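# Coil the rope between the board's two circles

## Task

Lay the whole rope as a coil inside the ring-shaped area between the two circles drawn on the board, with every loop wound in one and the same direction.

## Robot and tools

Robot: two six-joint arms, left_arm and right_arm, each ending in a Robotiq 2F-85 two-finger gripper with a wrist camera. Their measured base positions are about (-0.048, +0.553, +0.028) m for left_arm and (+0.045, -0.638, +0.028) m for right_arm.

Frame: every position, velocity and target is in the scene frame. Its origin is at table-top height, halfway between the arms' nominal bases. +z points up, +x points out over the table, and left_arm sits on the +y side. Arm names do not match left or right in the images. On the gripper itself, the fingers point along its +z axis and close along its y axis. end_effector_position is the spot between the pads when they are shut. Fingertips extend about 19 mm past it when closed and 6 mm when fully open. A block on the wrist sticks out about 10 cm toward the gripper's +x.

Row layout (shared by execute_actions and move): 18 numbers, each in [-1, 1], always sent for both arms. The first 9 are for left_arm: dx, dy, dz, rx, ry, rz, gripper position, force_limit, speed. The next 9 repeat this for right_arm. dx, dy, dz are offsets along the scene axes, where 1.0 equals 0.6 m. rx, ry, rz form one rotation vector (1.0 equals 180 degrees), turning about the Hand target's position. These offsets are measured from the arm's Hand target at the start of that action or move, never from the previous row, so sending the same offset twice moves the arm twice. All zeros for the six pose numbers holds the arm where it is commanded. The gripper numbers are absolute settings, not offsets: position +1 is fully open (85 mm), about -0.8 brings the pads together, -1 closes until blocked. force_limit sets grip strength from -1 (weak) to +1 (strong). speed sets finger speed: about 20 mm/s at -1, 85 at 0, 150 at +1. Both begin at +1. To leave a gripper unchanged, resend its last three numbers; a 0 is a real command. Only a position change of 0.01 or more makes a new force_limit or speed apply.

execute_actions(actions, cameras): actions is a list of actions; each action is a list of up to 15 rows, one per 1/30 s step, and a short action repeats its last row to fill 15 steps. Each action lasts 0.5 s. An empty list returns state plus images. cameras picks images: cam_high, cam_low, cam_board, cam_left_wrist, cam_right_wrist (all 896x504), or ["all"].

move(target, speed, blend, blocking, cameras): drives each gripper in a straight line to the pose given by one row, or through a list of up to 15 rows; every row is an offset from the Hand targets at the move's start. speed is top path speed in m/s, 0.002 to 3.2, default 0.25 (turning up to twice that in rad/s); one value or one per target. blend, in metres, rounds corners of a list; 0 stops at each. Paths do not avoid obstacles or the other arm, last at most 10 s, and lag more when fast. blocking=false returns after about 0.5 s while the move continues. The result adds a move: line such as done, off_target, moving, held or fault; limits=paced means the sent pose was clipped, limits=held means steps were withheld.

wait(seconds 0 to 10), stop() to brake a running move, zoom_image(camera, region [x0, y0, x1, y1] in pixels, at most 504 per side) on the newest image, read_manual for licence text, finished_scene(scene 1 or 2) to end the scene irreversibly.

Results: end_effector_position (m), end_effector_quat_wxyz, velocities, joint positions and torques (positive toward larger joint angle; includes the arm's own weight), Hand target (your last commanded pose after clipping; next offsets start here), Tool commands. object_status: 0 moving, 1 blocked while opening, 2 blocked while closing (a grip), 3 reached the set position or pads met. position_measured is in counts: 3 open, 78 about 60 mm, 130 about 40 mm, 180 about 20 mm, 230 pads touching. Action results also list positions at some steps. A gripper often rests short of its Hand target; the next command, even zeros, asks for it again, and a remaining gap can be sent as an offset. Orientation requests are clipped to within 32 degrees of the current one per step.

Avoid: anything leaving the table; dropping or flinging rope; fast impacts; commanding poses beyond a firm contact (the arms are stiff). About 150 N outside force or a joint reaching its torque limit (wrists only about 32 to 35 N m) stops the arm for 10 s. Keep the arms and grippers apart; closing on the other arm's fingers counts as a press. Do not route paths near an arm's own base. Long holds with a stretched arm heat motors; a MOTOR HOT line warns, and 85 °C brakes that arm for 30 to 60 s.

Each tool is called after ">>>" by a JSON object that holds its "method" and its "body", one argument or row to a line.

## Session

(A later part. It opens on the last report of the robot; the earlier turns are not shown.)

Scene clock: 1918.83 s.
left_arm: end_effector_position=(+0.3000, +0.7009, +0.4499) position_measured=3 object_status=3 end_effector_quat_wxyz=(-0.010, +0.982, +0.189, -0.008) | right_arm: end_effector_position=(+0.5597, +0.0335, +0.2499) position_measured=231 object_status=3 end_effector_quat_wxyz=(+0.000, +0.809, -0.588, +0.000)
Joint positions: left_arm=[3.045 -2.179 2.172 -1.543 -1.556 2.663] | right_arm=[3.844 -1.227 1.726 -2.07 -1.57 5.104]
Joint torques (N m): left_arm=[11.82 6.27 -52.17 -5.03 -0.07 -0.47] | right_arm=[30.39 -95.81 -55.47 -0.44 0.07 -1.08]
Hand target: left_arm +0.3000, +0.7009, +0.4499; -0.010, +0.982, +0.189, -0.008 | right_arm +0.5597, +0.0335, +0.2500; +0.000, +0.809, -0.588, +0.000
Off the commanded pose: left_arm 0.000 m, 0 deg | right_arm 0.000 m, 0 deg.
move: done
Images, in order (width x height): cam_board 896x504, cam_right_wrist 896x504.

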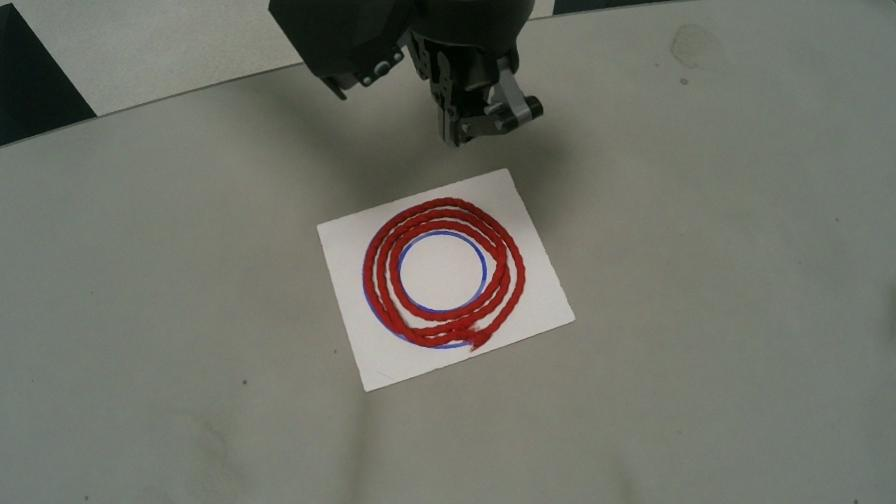

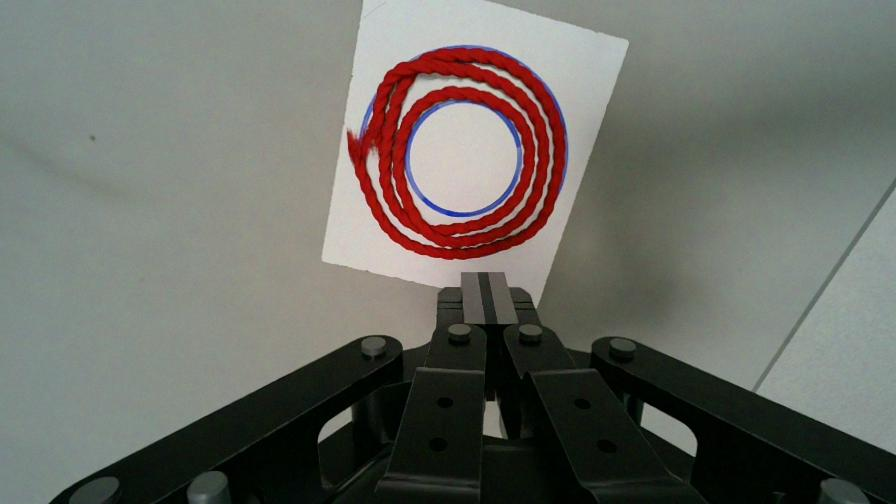

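>>> {"method": "move", "body": {
  "target": [
    [0,0,0,0,0,0,1,1,1, 0.1972,0.0288,-0.23,0,0,-0.0167,-0.82,-0.8,0],
    [0,0,0,0,0,0,1,1,1, 0.1972,0.0288,-0.3633,0,0,-0.0167,-0.82,-0.8,0],
    [0,0,0,0,0,0,1,1,1, 0.1448,0.0148,-0.3633,0,0,-0.0167,-0.82,-0.8,0],
    [0,0,0,0,0,0,1,1,1, 0.1972,0.0288,-0.3633,0,0,-0.0167,-0.82,-0.8,0],
    [0,0,0,0,0,0,1,1,1, 0.2037,-0.0152,-0.3633,0,0,-0.0889,-0.82,-0.8,0],
    [0,0,0,0,0,0,1,1,1, 0.1454,-0.0172,-0.3633,0,0,-0.0889,-0.82,-0.8,0],
    [0,0,0,0,0,0,1,1,1, 0.2037,-0.0152,-0.3633,0,0,-0.0889,-0.82,-0.8,0]
  ],
  "speed": [0.25,0.15,0.035,0.15,0.15,0.035,0.15]
}}

>>> {"method": "move", "body": {
  "target": [
    [0,0,0,0,0,0,1,1,1, 0,0,0.12,0,0,0,-0.82,-0.8,0],
    [0,0,0,0,0,0,1,1,1, -0.2037,0.0152,0.3633,0,0,0.0889,-0.82,-0.8,0]
  ],
  "speed": [0.2,0.25],
  "cameras": ["cam_board","cam_right_wrist"]
}}

>>> {"method": "zoom_image", "body": {
  "camera": "cam_right_wrist",
  "region": [330, 20, 590, 280]
}}

>>> {"method": "zoom_image", "body": {
  "camera": "cam_board",
  "region": [340, 180, 560, 380]
}}

Scene clock: 1932.03 s.
left_arm: end_effector_position=(+0.3000, +0.7009, +0.4499) position_measured=3 object_status=3 end_effector_quat_wxyz=(-0.010, +0.982, +0.189, -0.008) | right_arm: end_effector_position=(+0.6818, +0.0244, +0.0320) position_measured=231 object_status=3 end_effector_quat_wxyz=(+0.000, +0.719, -0.695, +0.000)
Joint positions: left_arm=[3.045 -2.179 2.172 -1.543 -1.556 2.663] | right_arm=[3.75 -0.916 1.69 -2.346 -1.57 5.288]
Joint torques (N m): left_arm=[11.36 6.91 -51.91 -4.91 -0.59 -0.56] | right_arm=[-16.33 -77.29 -47.45 -0.13 1.11 -2.02]
Hand target: left_arm +0.3000, +0.7009, +0.4499; -0.010, +0.982, +0.189, -0.008 | right_arm +0.6819, +0.0244, +0.0320; +0.000, +0.719, -0.695, +0.000
Off the commanded pose: left_arm 0.000 m, 0 deg | right_arm 0.000 m, 0 deg.
move: done

Scene clock: 1934.17 s.
left_arm: end_effector_position=(+0.3000, +0.7009, +0.4499) position_measured=3 object_status=3 end_effector_quat_wxyz=(-0.010, +0.982, +0.189, -0.008) | right_arm: end_effector_position=(+0.5598, +0.0335, +0.2498) position_measured=231 object_status=3 end_effector_quat_wxyz=(+0.000, +0.809, -0.588, +0.000)
Joint positions: left_arm=[3.045 -2.179 2.172 -1.543 -1.556 2.663] | right_arm=[3.844 -1.227 1.725 -2.07 -1.57 5.104]
Joint torques (N m): left_arm=[12.68 6.68 -52.06 -4.99 -0.42 -0.46] | right_arm=[31.97 -95.93 -38.9 -0.21 2.44 -2.32]
Hand target: left_arm +0.3000, +0.7009, +0.4499; -0.010, +0.982, +0.189, -0.008 | right_arm +0.5597, +0.0335, +0.2500; +0.000, +0.809, -0.588, +0.000
Off the commanded pose: left_arm 0.000 m, 0 deg | right_arm 0.000 m, 0 deg.
move: done
Images, in order (width x height): cam_board 896x504, cam_right_wrist 896x504.

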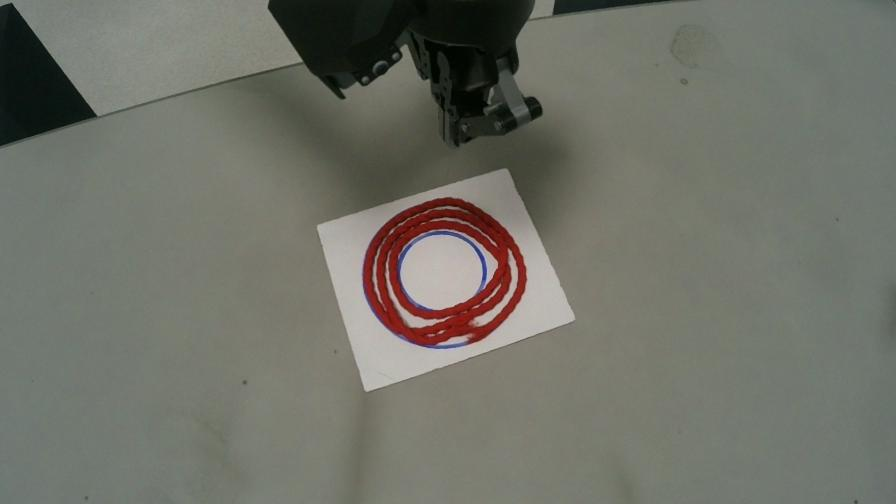

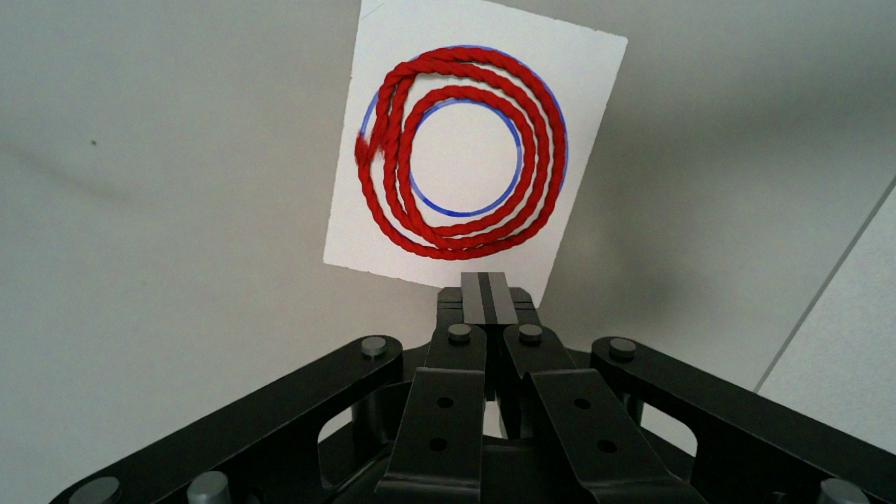

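Scaled by 1.938 from the camera's 896x504 image, which has a finer 1280x720 frame.

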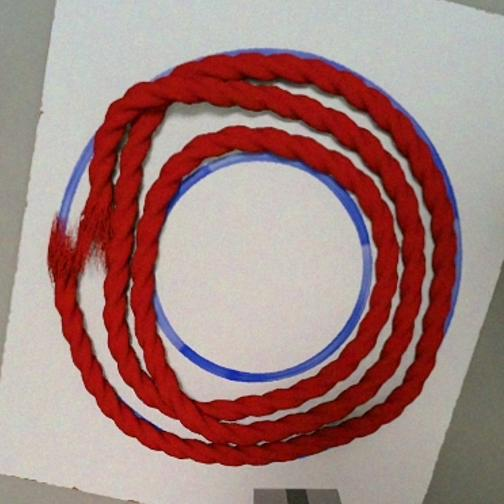

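Scaled by 2.291 from the camera's 896x504 image, which has a finer 1280x720 frame.

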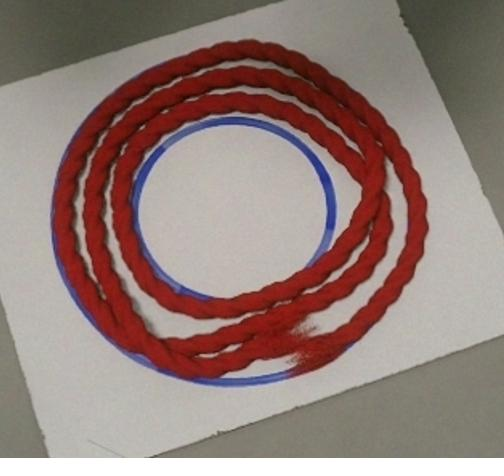

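>>> {"method": "move", "body": {
  "target": [
    [0,0,0,0,0,0,1,1,1, 0.1430,0.1198,-0.23,0,0,0.1444,-0.82,-0.8,0],
    [0,0,0,0,0,0,1,1,1, 0.1430,0.1198,-0.3633,0,0,0.1444,-0.82,-0.8,0],
    [0,0,0,0,0,0,1,1,1, 0.1024,0.0762,-0.3633,0,0,0.1444,-0.82,-0.8,0],
    [0,0,0,0,0,0,1,1,1, 0.1430,0.1198,-0.3633,0,0,0.1444,-0.82,-0.8,0],
    [0,0,0,0,0,0,1,1,1, 0.1775,0.0763,-0.3633,0,0,0.0667,-0.82,-0.8,0],
    [0,0,0,0,0,0,1,1,1, 0.1284,0.0479,-0.3633,0,0,0.0667,-0.82,-0.8,0],
    [0,0,0,0,0,0,1,1,1, 0.1775,0.0763,-0.3633,0,0,0.0667,-0.82,-0.8,0]
  ],
  "speed": [0.25,0.15,0.035,0.15,0.15,0.035,0.15]
}}

Scene clock: 1945.10 s.
left_arm: end_effector_position=(+0.3000, +0.7009, +0.4499) position_measured=3 object_status=3 end_effector_quat_wxyz=(-0.010, +0.982, +0.189, -0.008) | right_arm: end_effector_position=(+0.6662, +0.0792, +0.0320) position_measured=231 object_status=3 end_effector_quat_wxyz=(+0.000, +0.866, -0.500, +0.000)
Joint positions: left_arm=[3.045 -2.179 2.172 -1.543 -1.556 2.663] | right_arm=[3.808 -0.879 1.62 -2.312 -1.57 4.858]
Joint torques (N m): left_arm=[10.69 6.94 -51.97 -5.02 -0.32 -0.67] | right_arm=[-16.29 -81.96 -48 -0.4 2.36 -1.08]
Hand target: left_arm +0.3000, +0.7009, +0.4499; -0.010, +0.982, +0.189, -0.008 | right_arm +0.6662, +0.0793, +0.0320; +0.000, +0.866, -0.500, +0.000
Off the commanded pose: left_arm 0.000 m, 0 deg | right_arm 0.000 m, 0 deg.
move: done

>>> {"method": "move", "body": {
  "target": [
    [0,0,0,0,0,0,1,1,1, 0,0,0.12,0,0,0,-0.82,-0.8,0],
    [0,0,0,0,0,0,1,1,1, -0.1775,-0.0763,0.3633,0,0,-0.0667,-0.82,-0.8,0]
  ],
  "speed": [0.2,0.25],
  "cameras": ["cam_board","cam_right_wrist"]
}}

>>> {"method": "zoom_image", "body": {
  "camera": "cam_right_wrist",
  "region": [330, 20, 590, 280]
}}

>>> {"method": "zoom_image", "body": {
  "camera": "cam_board",
  "region": [340, 180, 560, 380]
}}

Scene clock: 1949.03 s.
left_arm: end_effector_position=(+0.3000, +0.7009, +0.4499) position_measured=3 object_status=3 end_effector_quat_wxyz=(-0.010, +0.982, +0.189, -0.008) | right_arm: end_effector_position=(+0.5598, +0.0335, +0.2499) position_measured=231 object_status=3 end_effector_quat_wxyz=(+0.000, +0.809, -0.588, +0.000)
Joint positions: left_arm=[3.045 -2.179 2.172 -1.543 -1.556 2.663] | right_arm=[3.844 -1.227 1.725 -2.069 -1.57 5.104]
Joint torques (N m): left_arm=[12.28 5.22 -52.26 -5.14 -0.25 -0.96] | right_arm=[30.76 -95.91 -38.6 -0.59 0.08 1.5]
Hand target: left_arm +0.3000, +0.7009, +0.4499; -0.010, +0.982, +0.189, -0.008 | right_arm +0.5597, +0.0335, +0.2500; +0.000, +0.809, -0.588, +0.000
Off the commanded pose: left_arm 0.000 m, 0 deg | right_arm 0.000 m, 0 deg.
move: done
Images, in order (width x height): cam_board 896x504, cam_right_wrist 896x504.

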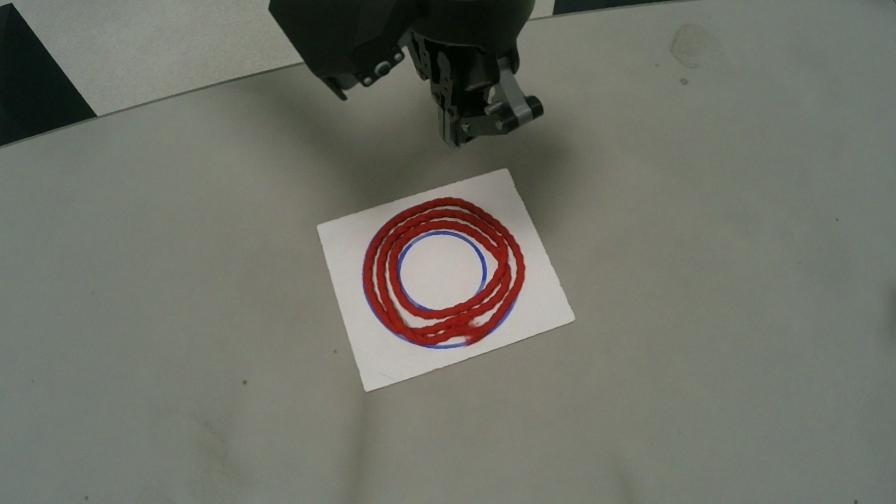

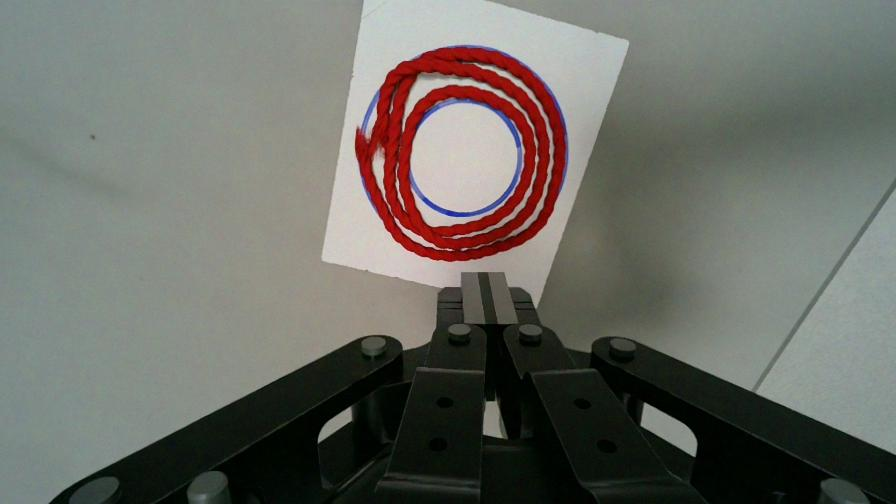

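Scaled by 1.938 from the camera's 896x504 image, which has a finer 1280x720 frame.

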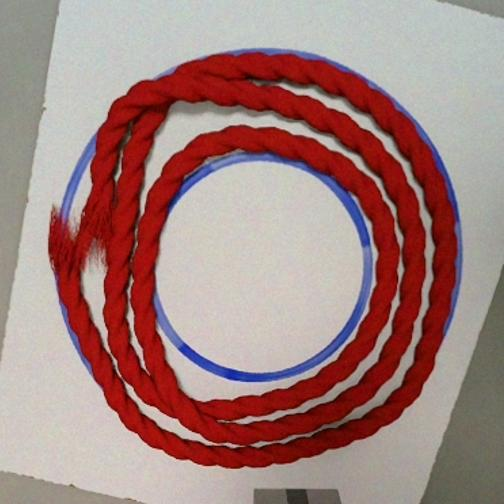

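Scaled by 2.291 from the camera's 896x504 image, which has a finer 1280x720 frame.

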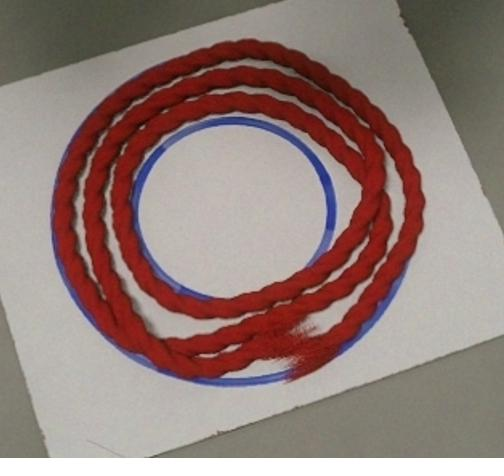

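>>> {"method": "move", "body": {
  "target": [
    [0,0,0,0,0,0,1,1,1, -0.0177,0.1798,-0.2,0,0,-0.0611,-0.82,-0.8,0],
    [0,0,0,0,0,0,1,1,1, -0.0177,0.1798,-0.3633,0,0,-0.0611,-0.82,-0.8,0],
    [0,0,0,0,0,0,1,1,1, -0.0108,0.1243,-0.3633,0,0,-0.0611,-0.82,-0.8,0],
    [0,0,0,0,0,0,1,1,1, -0.0177,0.1798,-0.3633,0,0,-0.0611,-0.82,-0.8,0],
    [0,0,0,0,0,0,1,1,1, 0.0425,0.1782,-0.3633,0,0,-0.1556,-0.82,-0.8,0],
    [0,0,0,0,0,0,1,1,1, 0.0331,0.1248,-0.3633,0,0,-0.1556,-0.82,-0.8,0],
    [0,0,0,0,0,0,1,1,1, 0.0425,0.1782,-0.3633,0,0,-0.1556,-0.82,-0.8,0]
  ],
  "speed": [0.25,0.15,0.035,0.15,0.15,0.035,0.15]
}}

>>> {"method": "move", "body": {
  "target": [
    [0,0,0,0,0,0,1,1,1, 0,0,0.13,0,0,0,-0.82,-0.8,0],
    [0,0,0,0,0,0,1,1,1, -0.0425,-0.1782,0.3633,0,0,0.1556,-0.82,-0.8,0]
  ],
  "speed": [0.2,0.25],
  "cameras": ["cam_board","cam_right_wrist"]
}}

>>> {"method": "zoom_image", "body": {
  "camera": "cam_right_wrist",
  "region": [330, 20, 590, 280]
}}

>>> {"method": "zoom_image", "body": {
  "camera": "cam_board",
  "region": [340, 180, 560, 380]
}}

Scene clock: 1960.87 s.
left_arm: end_effector_position=(+0.3000, +0.7009, +0.4499) position_measured=3 object_status=3 end_effector_quat_wxyz=(-0.010, +0.982, +0.189, -0.008) | right_arm: end_effector_position=(+0.5852, +0.1403, +0.0320) position_measured=231 object_status=3 end_effector_quat_wxyz=(+0.000, -0.643, +0.766, +0.000)
Joint positions: left_arm=[3.045 -2.179 2.172 -1.543 -1.556 2.663] | right_arm=[3.915 -0.881 1.624 -2.314 -1.57 5.663]
Joint torques (N m): left_arm=[9.52 5.18 -51.26 -4.86 -0.45 -0.64] | right_arm=[31.34 -80.62 -47.46 -0.2 0.16 1.52]
Hand target: left_arm +0.3000, +0.7009, +0.4499; -0.010, +0.982, +0.189, -0.008 | right_arm +0.5852, +0.1404, +0.0320; +0.000, -0.643, +0.766, +0.000
Off the commanded pose: left_arm 0.000 m, 0 deg | right_arm 0.000 m, 0 deg.
move: done

Scene clock: 1963.30 s.
left_arm: end_effector_position=(+0.3000, +0.7009, +0.4499) position_measured=3 object_status=3 end_effector_quat_wxyz=(-0.010, +0.982, +0.189, -0.008) | right_arm: end_effector_position=(+0.5597, +0.0335, +0.2499) position_measured=231 object_status=3 end_effector_quat_wxyz=(+0.000, +0.809, -0.588, +0.000)
Joint positions: left_arm=[3.045 -2.179 2.172 -1.543 -1.556 2.663] | right_arm=[3.845 -1.227 1.725 -2.069 -1.57 5.104]
Joint torques (N m): left_arm=[11.68 10.16 -52.09 -4.74 -0.58 -0.34] | right_arm=[-17.24 -96.5 -39.1 -0.16 2.36 -1.75]
Hand target: left_arm +0.3000, +0.7009, +0.4499; -0.010, +0.982, +0.189, -0.008 | right_arm +0.5597, +0.0335, +0.2500; +0.000, +0.809, -0.588, +0.000
Off the commanded pose: left_arm 0.000 m, 0 deg | right_arm 0.000 m, 0 deg.
move: done
Images, in order (width x height): cam_board 896x504, cam_right_wrist 896x504.

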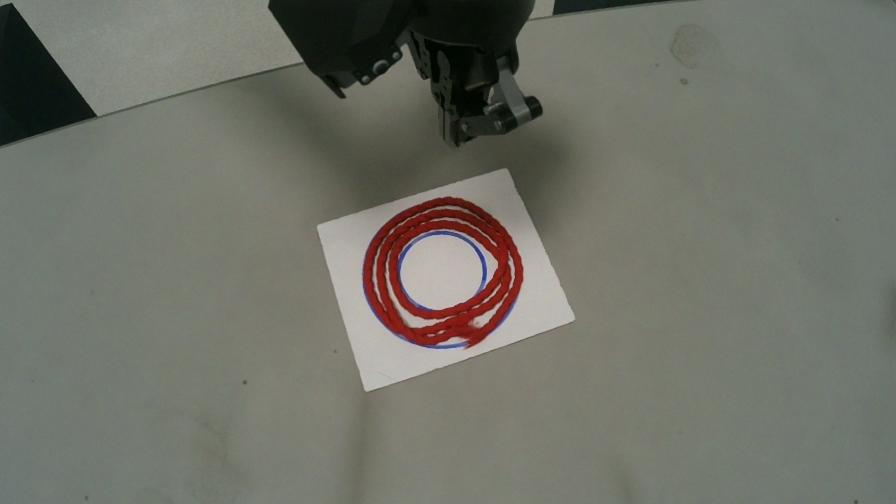

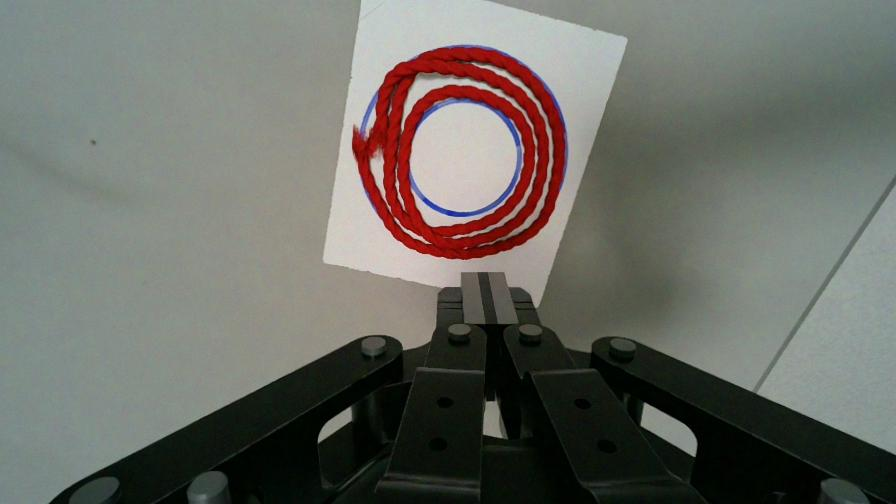

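Scaled by 1.938 from the camera's 896x504 image, which has a finer 1280x720 frame.

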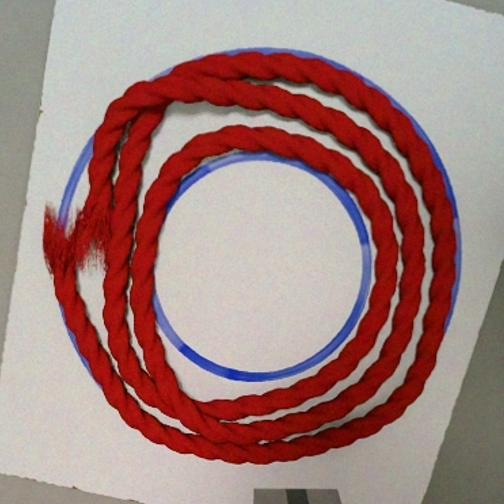

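Scaled by 2.291 from the camera's 896x504 image, which has a finer 1280x720 frame.

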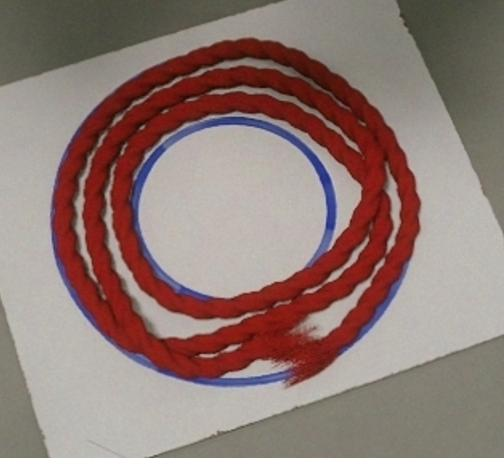

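>>> {"method": "move", "body": {
  "target": [
    [0,0,0,0,0,0,1,1,1, 0.1980,0.0255,-0.23,0,0,-0.0222,-0.82,-0.8,0],
    [0,0,0,0,0,0,1,1,1, 0.1980,0.0255,-0.3633,0,0,-0.0222,-0.82,-0.8,0],
    [0,0,0,0,0,0,1,1,1, 0.1430,0.0118,-0.3633,0,0,-0.0222,-0.82,-0.8,0],
    [0,0,0,0,0,0,1,1,1, 0.1980,0.0255,-0.3633,0,0,-0.0222,-0.82,-0.8,0],
    [0,0,0,0,0,0,1,1,1, 0.2035,-0.0117,-0.3633,0,0,-0.0833,-0.82,-0.8,0],
    [0,0,0,0,0,0,1,1,1, 0.1453,-0.0148,-0.3633,0,0,-0.0833,-0.82,-0.8,0],
    [0,0,0,0,0,0,1,1,1, 0.2035,-0.0117,-0.3633,0,0,-0.0833,-0.82,-0.8,0]
  ],
  "speed": [0.25,0.15,0.035,0.15,0.15,0.035,0.15]
}}

>>> {"method": "move", "body": {
  "target": [
    [0,0,0,0,0,0,1,1,1, 0,0,0.12,0,0,0,-0.82,-0.8,0],
    [0,0,0,0,0,0,1,1,1, -0.2035,0.0117,0.3633,0,0,0.0833,-0.82,-0.8,0]
  ],
  "speed": [0.2,0.25],
  "cameras": ["cam_board","cam_right_wrist"]
}}

>>> {"method": "zoom_image", "body": {
  "camera": "cam_right_wrist",
  "region": [330, 20, 590, 280]
}}

>>> {"method": "zoom_image", "body": {
  "camera": "cam_board",
  "region": [340, 180, 560, 380]
}}

Scene clock: 1974.70 s.
left_arm: end_effector_position=(+0.3000, +0.7009, +0.4499) position_measured=3 object_status=3 end_effector_quat_wxyz=(-0.010, +0.982, +0.189, -0.008) | right_arm: end_effector_position=(+0.6817, +0.0265, +0.0320) position_measured=231 object_status=3 end_effector_quat_wxyz=(+0.000, +0.725, -0.689, +0.000)
Joint positions: left_arm=[3.045 -2.179 2.172 -1.543 -1.556 2.663] | right_arm=[3.752 -0.914 1.687 -2.344 -1.57 5.273]
Joint torques (N m): left_arm=[9.14 9 -52.59 -4.34 -0.22 -0.46] | right_arm=[-17.73 -76.19 -46.79 -0.5 1.1 -2.17]
Hand target: left_arm +0.3000, +0.7009, +0.4499; -0.010, +0.982, +0.189, -0.008 | right_arm +0.6818, +0.0265, +0.0320; +0.000, +0.725, -0.689, +0.000
Off the commanded pose: left_arm 0.000 m, 0 deg | right_arm 0.000 m, 0 deg.
move: done

Scene clock: 1976.83 s.
left_arm: end_effector_position=(+0.3000, +0.7009, +0.4499) position_measured=3 object_status=3 end_effector_quat_wxyz=(-0.010, +0.982, +0.189, -0.008) | right_arm: end_effector_position=(+0.5598, +0.0335, +0.2498) position_measured=231 object_status=3 end_effector_quat_wxyz=(+0.000, +0.809, -0.588, +0.000)
Joint positions: left_arm=[3.045 -2.179 2.172 -1.543 -1.556 2.663] | right_arm=[3.844 -1.227 1.725 -2.069 -1.57 5.104]
Joint torques (N m): left_arm=[10.26 4.66 -51.77 -4.91 -0.22 -0.2] | right_arm=[32.45 -93.32 -38.82 -0.11 2.3 -2.35]
Hand target: left_arm +0.3000, +0.7009, +0.4499; -0.010, +0.982, +0.189, -0.008 | right_arm +0.5597, +0.0335, +0.2500; +0.000, +0.809, -0.588, +0.000
Off the commanded pose: left_arm 0.000 m, 0 deg | right_arm 0.000 m, 0 deg.
move: done
Images, in order (width x height): cam_board 896x504, cam_right_wrist 896x504.

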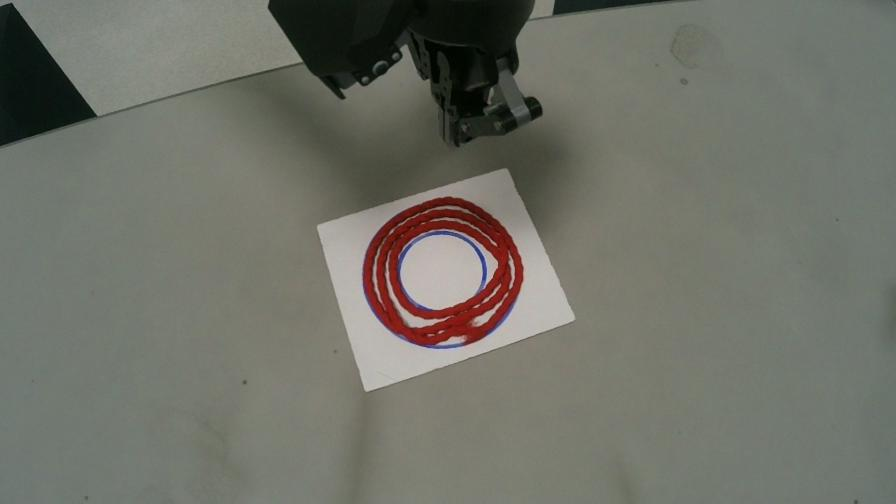

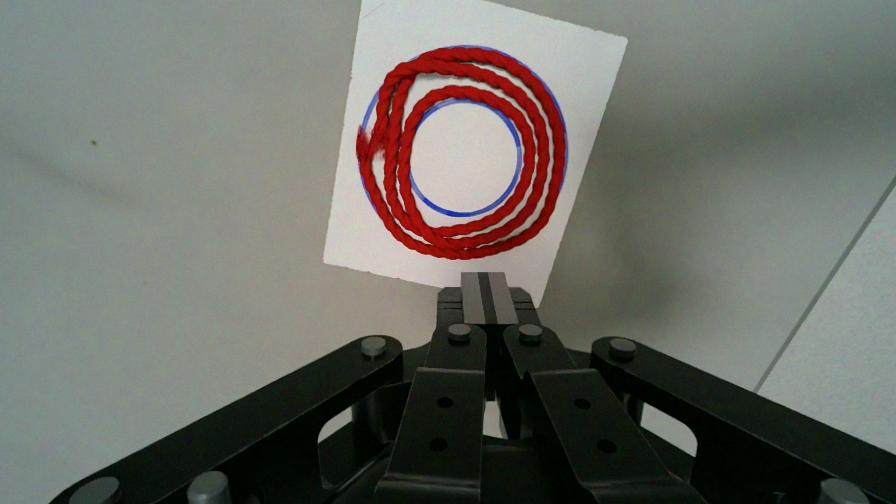

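Scaled by 1.938 from the camera's 896x504 image, which has a finer 1280x720 frame.

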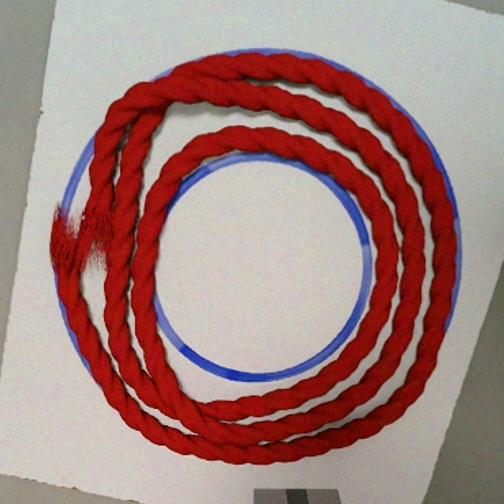

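Scaled by 2.291 from the camera's 896x504 image, which has a finer 1280x720 frame.

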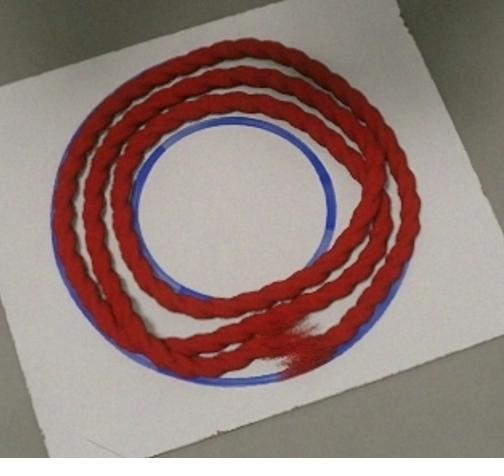

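>>> {"method": "zoom_image", "body": {
  "camera": "cam_right_wrist",
  "region": [350, 160, 470, 270]
}}

Scaled by 4.200 from the camera's 896x504 image, which has a finer 1280x720 frame.

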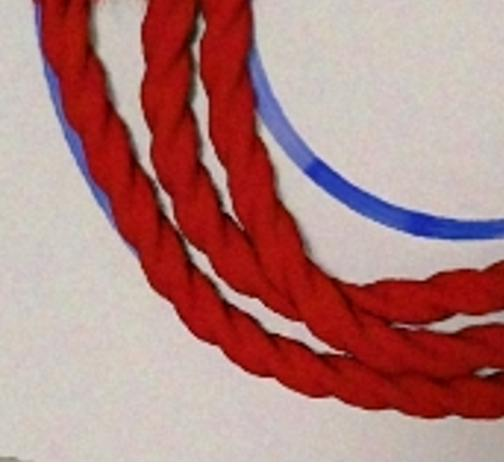

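>>> {"method": "move", "body": {
  "target": [
    [0,0,0,0,0,0,1,1,1, 0.1282,0.1330,-0.23,0,0,0.1889,-0.82,-0.8,0],
    [0,0,0,0,0,0,1,1,1, 0.1282,0.1330,-0.3633,0,0,0.1889,-0.82,-0.8,0],
    [0,0,0,0,0,0,1,1,1, 0.0960,0.0917,-0.3633,0,0,0.1889,-0.82,-0.8,0],
    [0,0,0,0,0,0,1,1,1, 0.0740,0.1038,-0.3633,0,0,0.2444,-0.82,-0.8,0],
    [0,0,0,0,0,0,1,1,1, 0.0510,0.1127,-0.3633,0,0,0.3,-0.82,-0.8,0],
    [0,0,0,0,0,0,1,1,1, 0.0268,0.1183,-0.3633,0,0,0.3556,-0.82,-0.8,0],
    [0,0,0,0,0,0,1,1,1, 0.0022,0.1195,-0.3633,0,0,0.4111,-0.82,-0.8,0],
    [0,0,0,0,0,0,1,1,1, -0.0225,0.1173,-0.3633,0,0,0.4667,-0.82,-0.8,0],
    [0,0,0,0,0,0,1,1,1, -0.0470,0.1670,-0.3633,0,0,0.4667,-0.82,-0.8,0]
  ],
  "speed": [0.25,0.15,0.035,0.2,0.2,0.2,0.2,0.2,0.15],
  "blend": [0,0,0.002,0.003,0.003,0.003,0.003,0.003,0]
}}

Scene clock: 1995.13 s.
left_arm: end_effector_position=(+0.3000, +0.7009, +0.4499) position_measured=3 object_status=3 end_effector_quat_wxyz=(-0.010, +0.982, +0.189, -0.008) | right_arm: end_effector_position=(+0.5316, +0.1336, +0.0320) position_measured=231 object_status=3 end_effector_quat_wxyz=(+0.000, +0.995, +0.104, -0.001)
Joint positions: left_arm=[3.045 -2.179 2.172 -1.543 -1.556 2.663] | right_arm=[3.951 -0.923 1.704 -2.351 -1.57 3.745]
Joint torques (N m): left_arm=[14.35 4.91 -51.16 -5.1 -0.56 -0.42] | right_arm=[32.99 -77.54 -47.66 -0.34 0.54 1.69]
Hand target: left_arm +0.3000, +0.7009, +0.4499; -0.010, +0.982, +0.189, -0.008 | right_arm +0.5315, +0.1337, +0.0320; +0.000, +0.995, +0.104, -0.001
Off the commanded pose: left_arm 0.000 m, 0 deg | right_arm 0.000 m, 0 deg.
move: done

>>> {"method": "move", "body": {
  "target": [
    [0,0,0,0,0,0,1,1,1, 0,0,0.13,0,0,0,-0.82,-0.8,0],
    [0,0,0,0,0,0,1,1,1, 0.0313,-0.1938,0.3633,0,0,0,-0.82,-0.8,0]
  ],
  "speed": [0.2,0.25],
  "cameras": ["cam_board","cam_right_wrist"]
}}

>>> {"method": "zoom_image", "body": {
  "camera": "cam_right_wrist",
  "region": [330, 20, 590, 280]
}}

>>> {"method": "zoom_image", "body": {
  "camera": "cam_board",
  "region": [340, 180, 560, 380]
}}

Scene clock: 1999.00 s.
left_arm: end_effector_position=(+0.3000, +0.7009, +0.4499) position_measured=3 object_status=3 end_effector_quat_wxyz=(-0.010, +0.982, +0.189, -0.008) | right_arm: end_effector_position=(+0.5503, +0.0175, +0.2498) position_measured=231 object_status=3 end_effector_quat_wxyz=(+0.000, +0.995, +0.104, -0.001)
Joint positions: left_arm=[3.045 -2.179 2.172 -1.543 -1.556 2.663] | right_arm=[3.837 -1.254 1.763 -2.078 -1.57 3.63]
Joint torques (N m): left_arm=[11.54 5.26 -52.04 -4.87 0.03 -0.46] | right_arm=[-17.77 -92.94 -38.7 -0.71 2.34 -1.68]
Hand target: left_arm +0.3000, +0.7009, +0.4499; -0.010, +0.982, +0.189, -0.008 | right_arm +0.5503, +0.0174, +0.2500; +0.000, +0.995, +0.104, -0.001
Off the commanded pose: left_arm 0.000 m, 0 deg | right_arm 0.000 m, 0 deg.
move: done
Images, in order (width x height): cam_board 896x504, cam_right_wrist 896x504.

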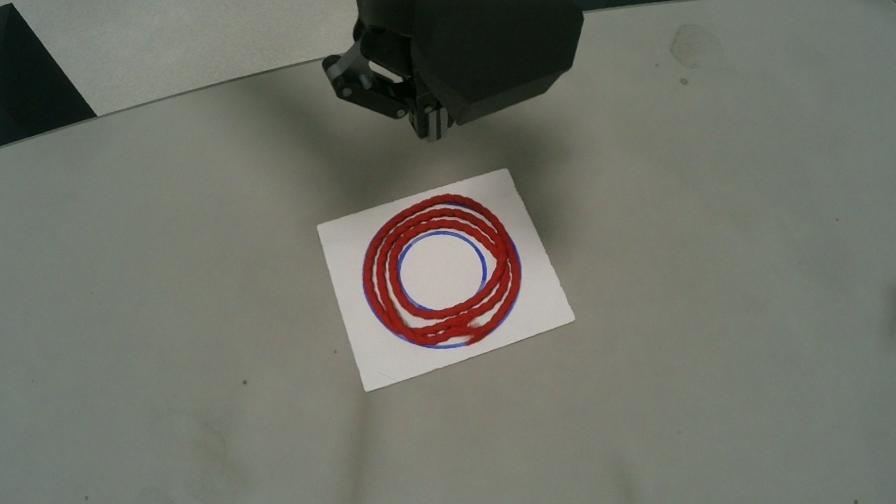

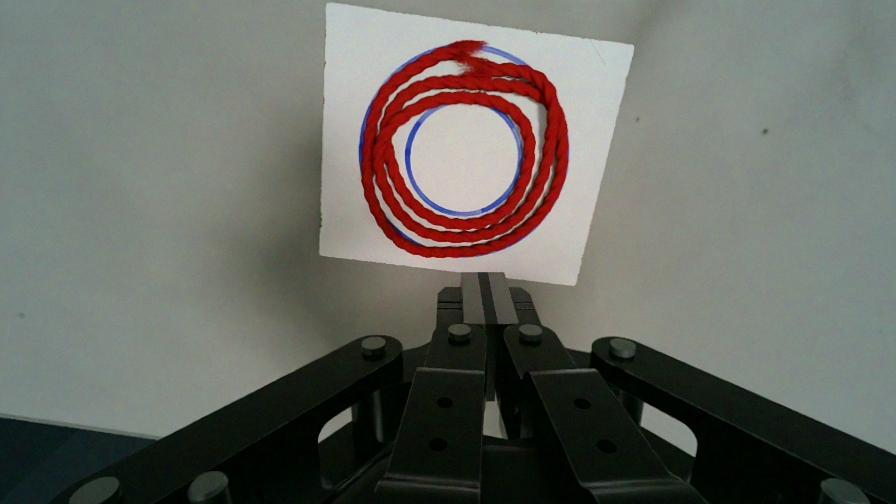

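Scaled by 1.938 from the camera's 896x504 image, which has a finer 1280x720 frame.

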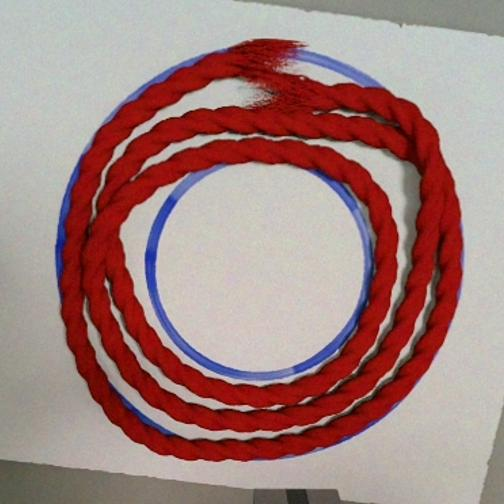

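Scaled by 2.291 from the camera's 896x504 image, which has a finer 1280x720 frame.

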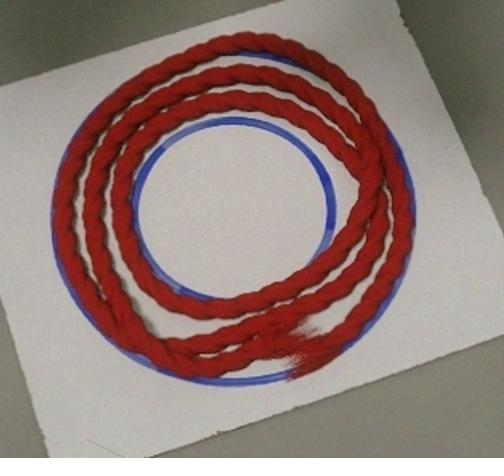

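>>> {"method": "move", "body": {
  "target": [
    [0,0,0,0,0,0,1,1,1, -0.0813,0.1717,-0.2,0,0,0.1111,-0.82,-0.8,0],
    [0,0,0,0,0,0,1,1,1, -0.0813,0.1717,-0.3633,0,0,0.1111,-0.82,-0.8,0],
    [0,0,0,0,0,0,1,1,1, -0.0535,0.1272,-0.3633,0,0,0.1111,-0.82,-0.8,0],
    [0,0,0,0,0,0,1,1,1, -0.0725,0.1107,-0.3633,0,0,0.1667,-0.82,-0.8,0],
    [0,0,0,0,0,0,1,1,1, -0.0888,0.0920,-0.3633,0,0,0.2222,-0.82,-0.8,0],
    [0,0,0,0,0,0,1,1,1, -0.1022,0.0713,-0.3633,0,0,0.2778,-0.82,-0.8,0],
    [0,0,0,0,0,0,1,1,1, -0.1118,0.0487,-0.3633,0,0,0.3333,-0.82,-0.8,0],
    [0,0,0,0,0,0,1,1,1, -0.1175,0.0245,-0.3633,0,0,0.3889,-0.82,-0.8,0],
    [0,0,0,0,0,0,1,1,1, -0.1187,-0.0002,-0.3633,0,0,0.4444,-0.82,-0.8,0],
    [0,0,0,0,0,0,1,1,1, -0.1728,-0.0157,-0.3633,0,0,0.4444,-0.82,-0.8,0]
  ],
  "speed": [0.25,0.15,0.035,0.2,0.2,0.2,0.2,0.2,0.2,0.15],
  "blend": [0,0,0.002,0.003,0.003,0.003,0.003,0.003,0.003,0]
}}

Scene clock: 2011.57 s.
left_arm: end_effector_position=(+0.3000, +0.7009, +0.4499) position_measured=3 object_status=3 end_effector_quat_wxyz=(-0.010, +0.982, +0.189, -0.008) | right_arm: end_effector_position=(+0.4468, +0.0080, +0.0320) position_measured=231 object_status=3 end_effector_quat_wxyz=(+0.000, +0.695, +0.719, +0.000)
Joint positions: left_arm=[3.045 -2.179 2.172 -1.543 -1.556 2.663] | right_arm=[3.919 -1.096 2.028 -2.502 -1.571 2.316]
Joint torques (N m): left_arm=[12.34 8.42 -52.01 -4.96 -0.13 -0.76] | right_arm=[31.45 -94.45 -26.56 -14.23 2.43 0.71]
Hand target: left_arm +0.3000, +0.7009, +0.4499; -0.010, +0.982, +0.189, -0.008 | right_arm +0.4466, +0.0080, +0.0320; +0.000, +0.695, +0.719, +0.000
Off the commanded pose: left_arm 0.000 m, 0 deg | right_arm 0.000 m, 0 deg.
move: done

>>> {"method": "move", "body": {
  "target": [
    [0,0,0,0,0,0,1,1,1, 0,0,0.13,0,0,0,-0.82,-0.8,0],
    [0,0,0,0,0,0,1,1,1, 0.1965,-0.0028,0.3633,0,0,0,-0.82,-0.8,0]
  ],
  "speed": [0.2,0.25],
  "cameras": ["cam_board","cam_right_wrist"]
}}

>>> {"method": "zoom_image", "body": {
  "camera": "cam_right_wrist",
  "region": [330, 20, 590, 280]
}}

>>> {"method": "zoom_image", "body": {
  "camera": "cam_board",
  "region": [340, 180, 560, 380]
}}

Scene clock: 2015.43 s.
left_arm: end_effector_position=(+0.3000, +0.7009, +0.4499) position_measured=3 object_status=3 end_effector_quat_wxyz=(-0.010, +0.982, +0.189, -0.008) | right_arm: end_effector_position=(+0.5644, +0.0063, +0.2499) position_measured=231 object_status=3 end_effector_quat_wxyz=(+0.000, +0.695, +0.719, +0.000)
Joint positions: left_arm=[3.045 -2.179 2.172 -1.543 -1.556 2.663] | right_arm=[3.816 -1.254 1.763 -2.078 -1.572 2.213]
Joint torques (N m): left_arm=[7.92 7.39 -51.48 -5.21 -0.2 -0.5] | right_arm=[-16.78 -56.51 -56.36 -0.44 2.5 -1.83]
Hand target: left_arm +0.3000, +0.7009, +0.4499; -0.010, +0.982, +0.189, -0.008 | right_arm +0.5645, +0.0063, +0.2500; +0.000, +0.695, +0.719, +0.000
Off the commanded pose: left_arm 0.000 m, 0 deg | right_arm 0.000 m, 0 deg.
move: done
Images, in order (width x height): cam_board 896x504, cam_right_wrist 896x504.

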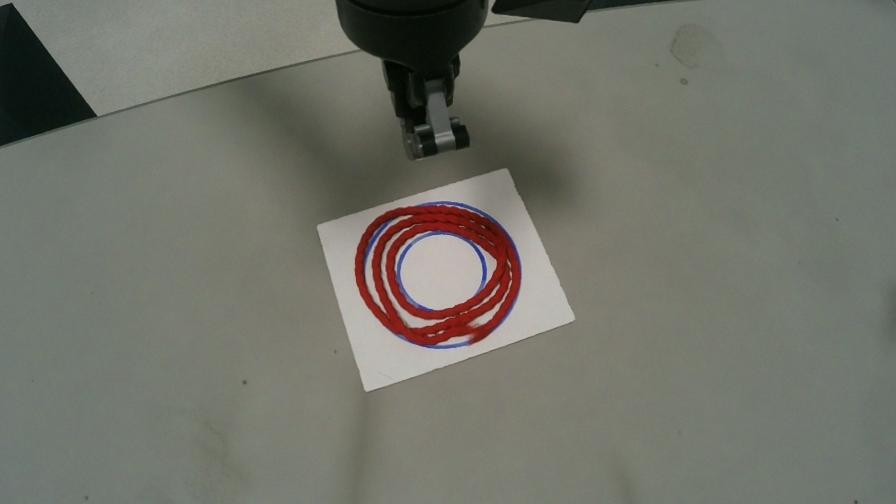

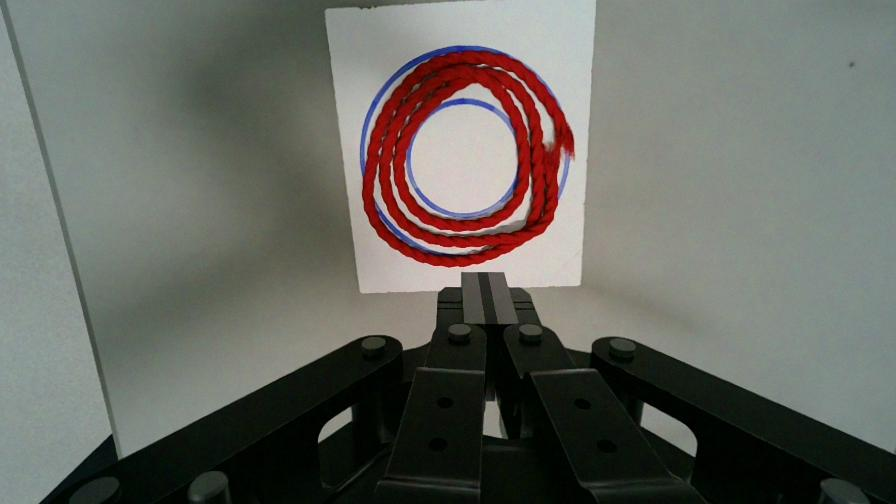

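Scaled by 1.938 from the camera's 896x504 image, which has a finer 1280x720 frame.

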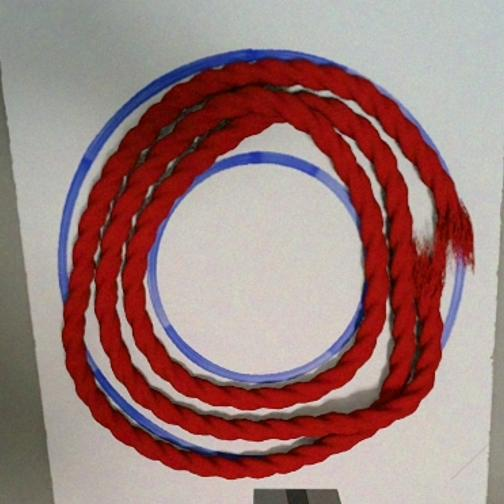

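Scaled by 2.291 from the camera's 896x504 image, which has a finer 1280x720 frame.

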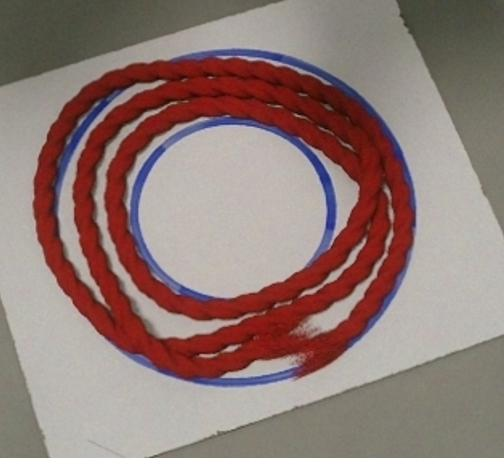

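>>> {"method": "move", "body": {
  "target": [
    [0,0,0,0,0,0,1,1,1, -0.0080,-0.1798,-0.2,0,0,0.4778,-0.82,-0.8,0],
    [0,0,0,0,0,0,1,1,1, -0.0080,-0.1798,-0.3633,0,0,0.4778,-0.82,-0.8,0],
    [0,0,0,0,0,0,1,1,1, -0.0058,-0.1212,-0.3633,0,0,0.4778,-0.82,-0.8,0],
    [0,0,0,0,0,0,1,1,1, -0.0355,-0.1155,-0.3633,0,0,0.4111,-0.82,-0.8,0],
    [0,0,0,0,0,0,1,1,1, -0.0633,-0.1047,-0.3633,0,0,0.3444,-0.82,-0.8,0],
    [0,0,0,0,0,0,1,1,1, -0.0885,-0.0890,-0.3633,0,0,0.2778,-0.82,-0.8,0],
    [0,0,0,0,0,0,1,1,1, -0.1100,-0.0683,-0.3633,0,0,0.2111,-0.82,-0.8,0],
    [0,0,0,0,0,0,1,1,1, -0.1272,-0.0438,-0.3633,0,0,0.1444,-0.82,-0.8,0],
    [0,0,0,0,0,0,1,1,1, -0.1805,-0.0567,-0.3633,0,0,0.1444,-0.82,-0.8,0]
  ],
  "speed": [0.3,0.15,0.035,0.2,0.2,0.2,0.2,0.2,0.15],
  "blend": [0,0,0.002,0.003,0.003,0.003,0.003,0.003,0]
}}

Scene clock: 2035.40 s.
left_arm: end_effector_position=(+0.3000, +0.7009, +0.4499) position_measured=3 object_status=3 end_effector_quat_wxyz=(-0.010, +0.982, +0.189, -0.008) | right_arm: end_effector_position=(+0.4564, -0.0277, +0.0320) position_measured=231 object_status=3 end_effector_quat_wxyz=(+0.000, +0.515, +0.857, +0.000)
Joint positions: left_arm=[3.045 -2.179 2.172 -1.543 -1.556 2.663] | right_arm=[3.874 -1.123 2.078 -2.525 -1.572 1.817]
Joint torques (N m): left_arm=[10.27 6.1 -51.78 -4.82 -0.26 -0.57] | right_arm=[30.88 -91.83 -25.03 -14.17 0.01 1.53]
Hand target: left_arm +0.3000, +0.7009, +0.4499; -0.010, +0.982, +0.189, -0.008 | right_arm +0.4562, -0.0277, +0.0320; +0.000, +0.515, +0.857, +0.000
Off the commanded pose: left_arm 0.000 m, 0 deg | right_arm 0.000 m, 0 deg.
move: done

>>> {"method": "move", "body": {
  "target": [
    [0,0,0,0,0,0,1,1,1, 0,0,0.13,0,0,0,-0.82,-0.8,0],
    [0,0,0,0,0,0,1,1,1, 0.1907,0.0593,0.3633,0,0,0,-0.82,-0.8,0]
  ],
  "speed": [0.2,0.25],
  "cameras": ["cam_board","cam_right_wrist"]
}}

>>> {"method": "zoom_image", "body": {
  "camera": "cam_right_wrist",
  "region": [330, 20, 590, 280]
}}

>>> {"method": "zoom_image", "body": {
  "camera": "cam_board",
  "region": [340, 180, 560, 380]
}}

Scene clock: 2039.17 s.
left_arm: end_effector_position=(+0.3000, +0.7009, +0.4499) position_measured=3 object_status=3 end_effector_quat_wxyz=(-0.010, +0.982, +0.189, -0.008) | right_arm: end_effector_position=(+0.5706, +0.0078, +0.2499) position_measured=231 object_status=3 end_effector_quat_wxyz=(+0.000, +0.515, +0.857, +0.000)
Joint positions: left_arm=[3.045 -2.179 2.172 -1.543 -1.556 2.663] | right_arm=[3.813 -1.247 1.752 -2.076 -1.572 1.756]
Joint torques (N m): left_arm=[10.76 8.3 -51.56 -4.87 -0.15 -0.97] | right_arm=[-16.33 -57.49 -55.92 -0.88 0.86 -2.06]
Hand target: left_arm +0.3000, +0.7009, +0.4499; -0.010, +0.982, +0.189, -0.008 | right_arm +0.5706, +0.0079, +0.2500; +0.000, +0.515, +0.857, +0.000
Off the commanded pose: left_arm 0.000 m, 0 deg | right_arm 0.000 m, 0 deg.
move: done
Images, in order (width x height): cam_board 896x504, cam_right_wrist 896x504.

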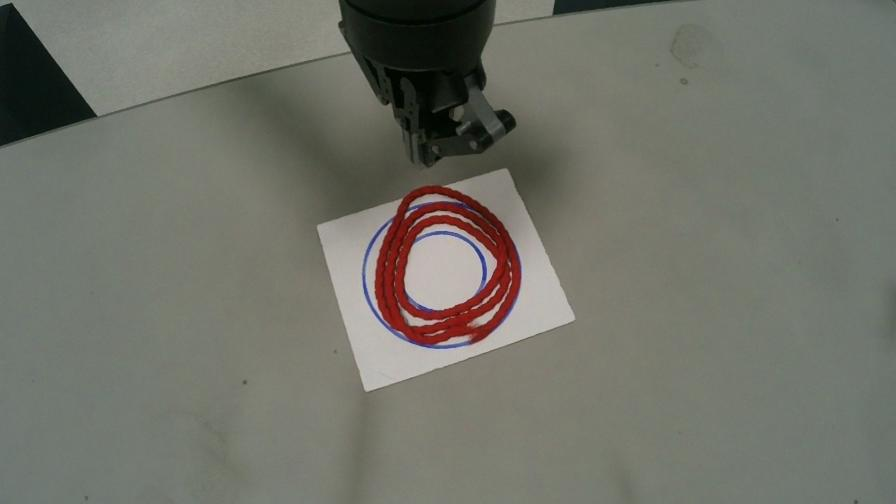

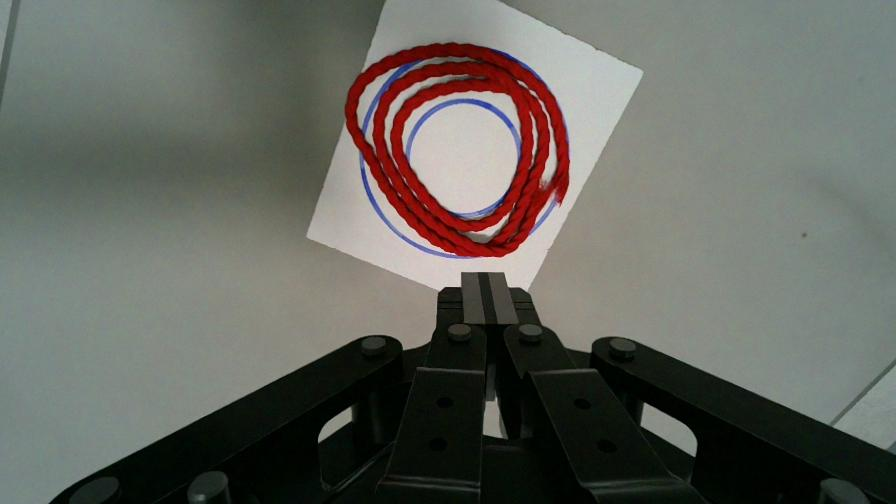

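Scaled by 1.938 from the camera's 896x504 image, which has a finer 1280x720 frame.

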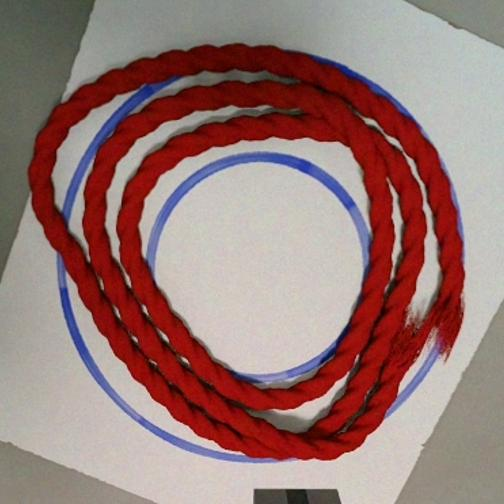

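Scaled by 2.291 from the camera's 896x504 image, which has a finer 1280x720 frame.

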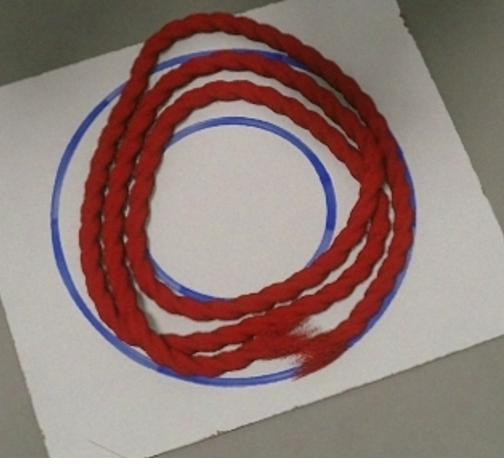

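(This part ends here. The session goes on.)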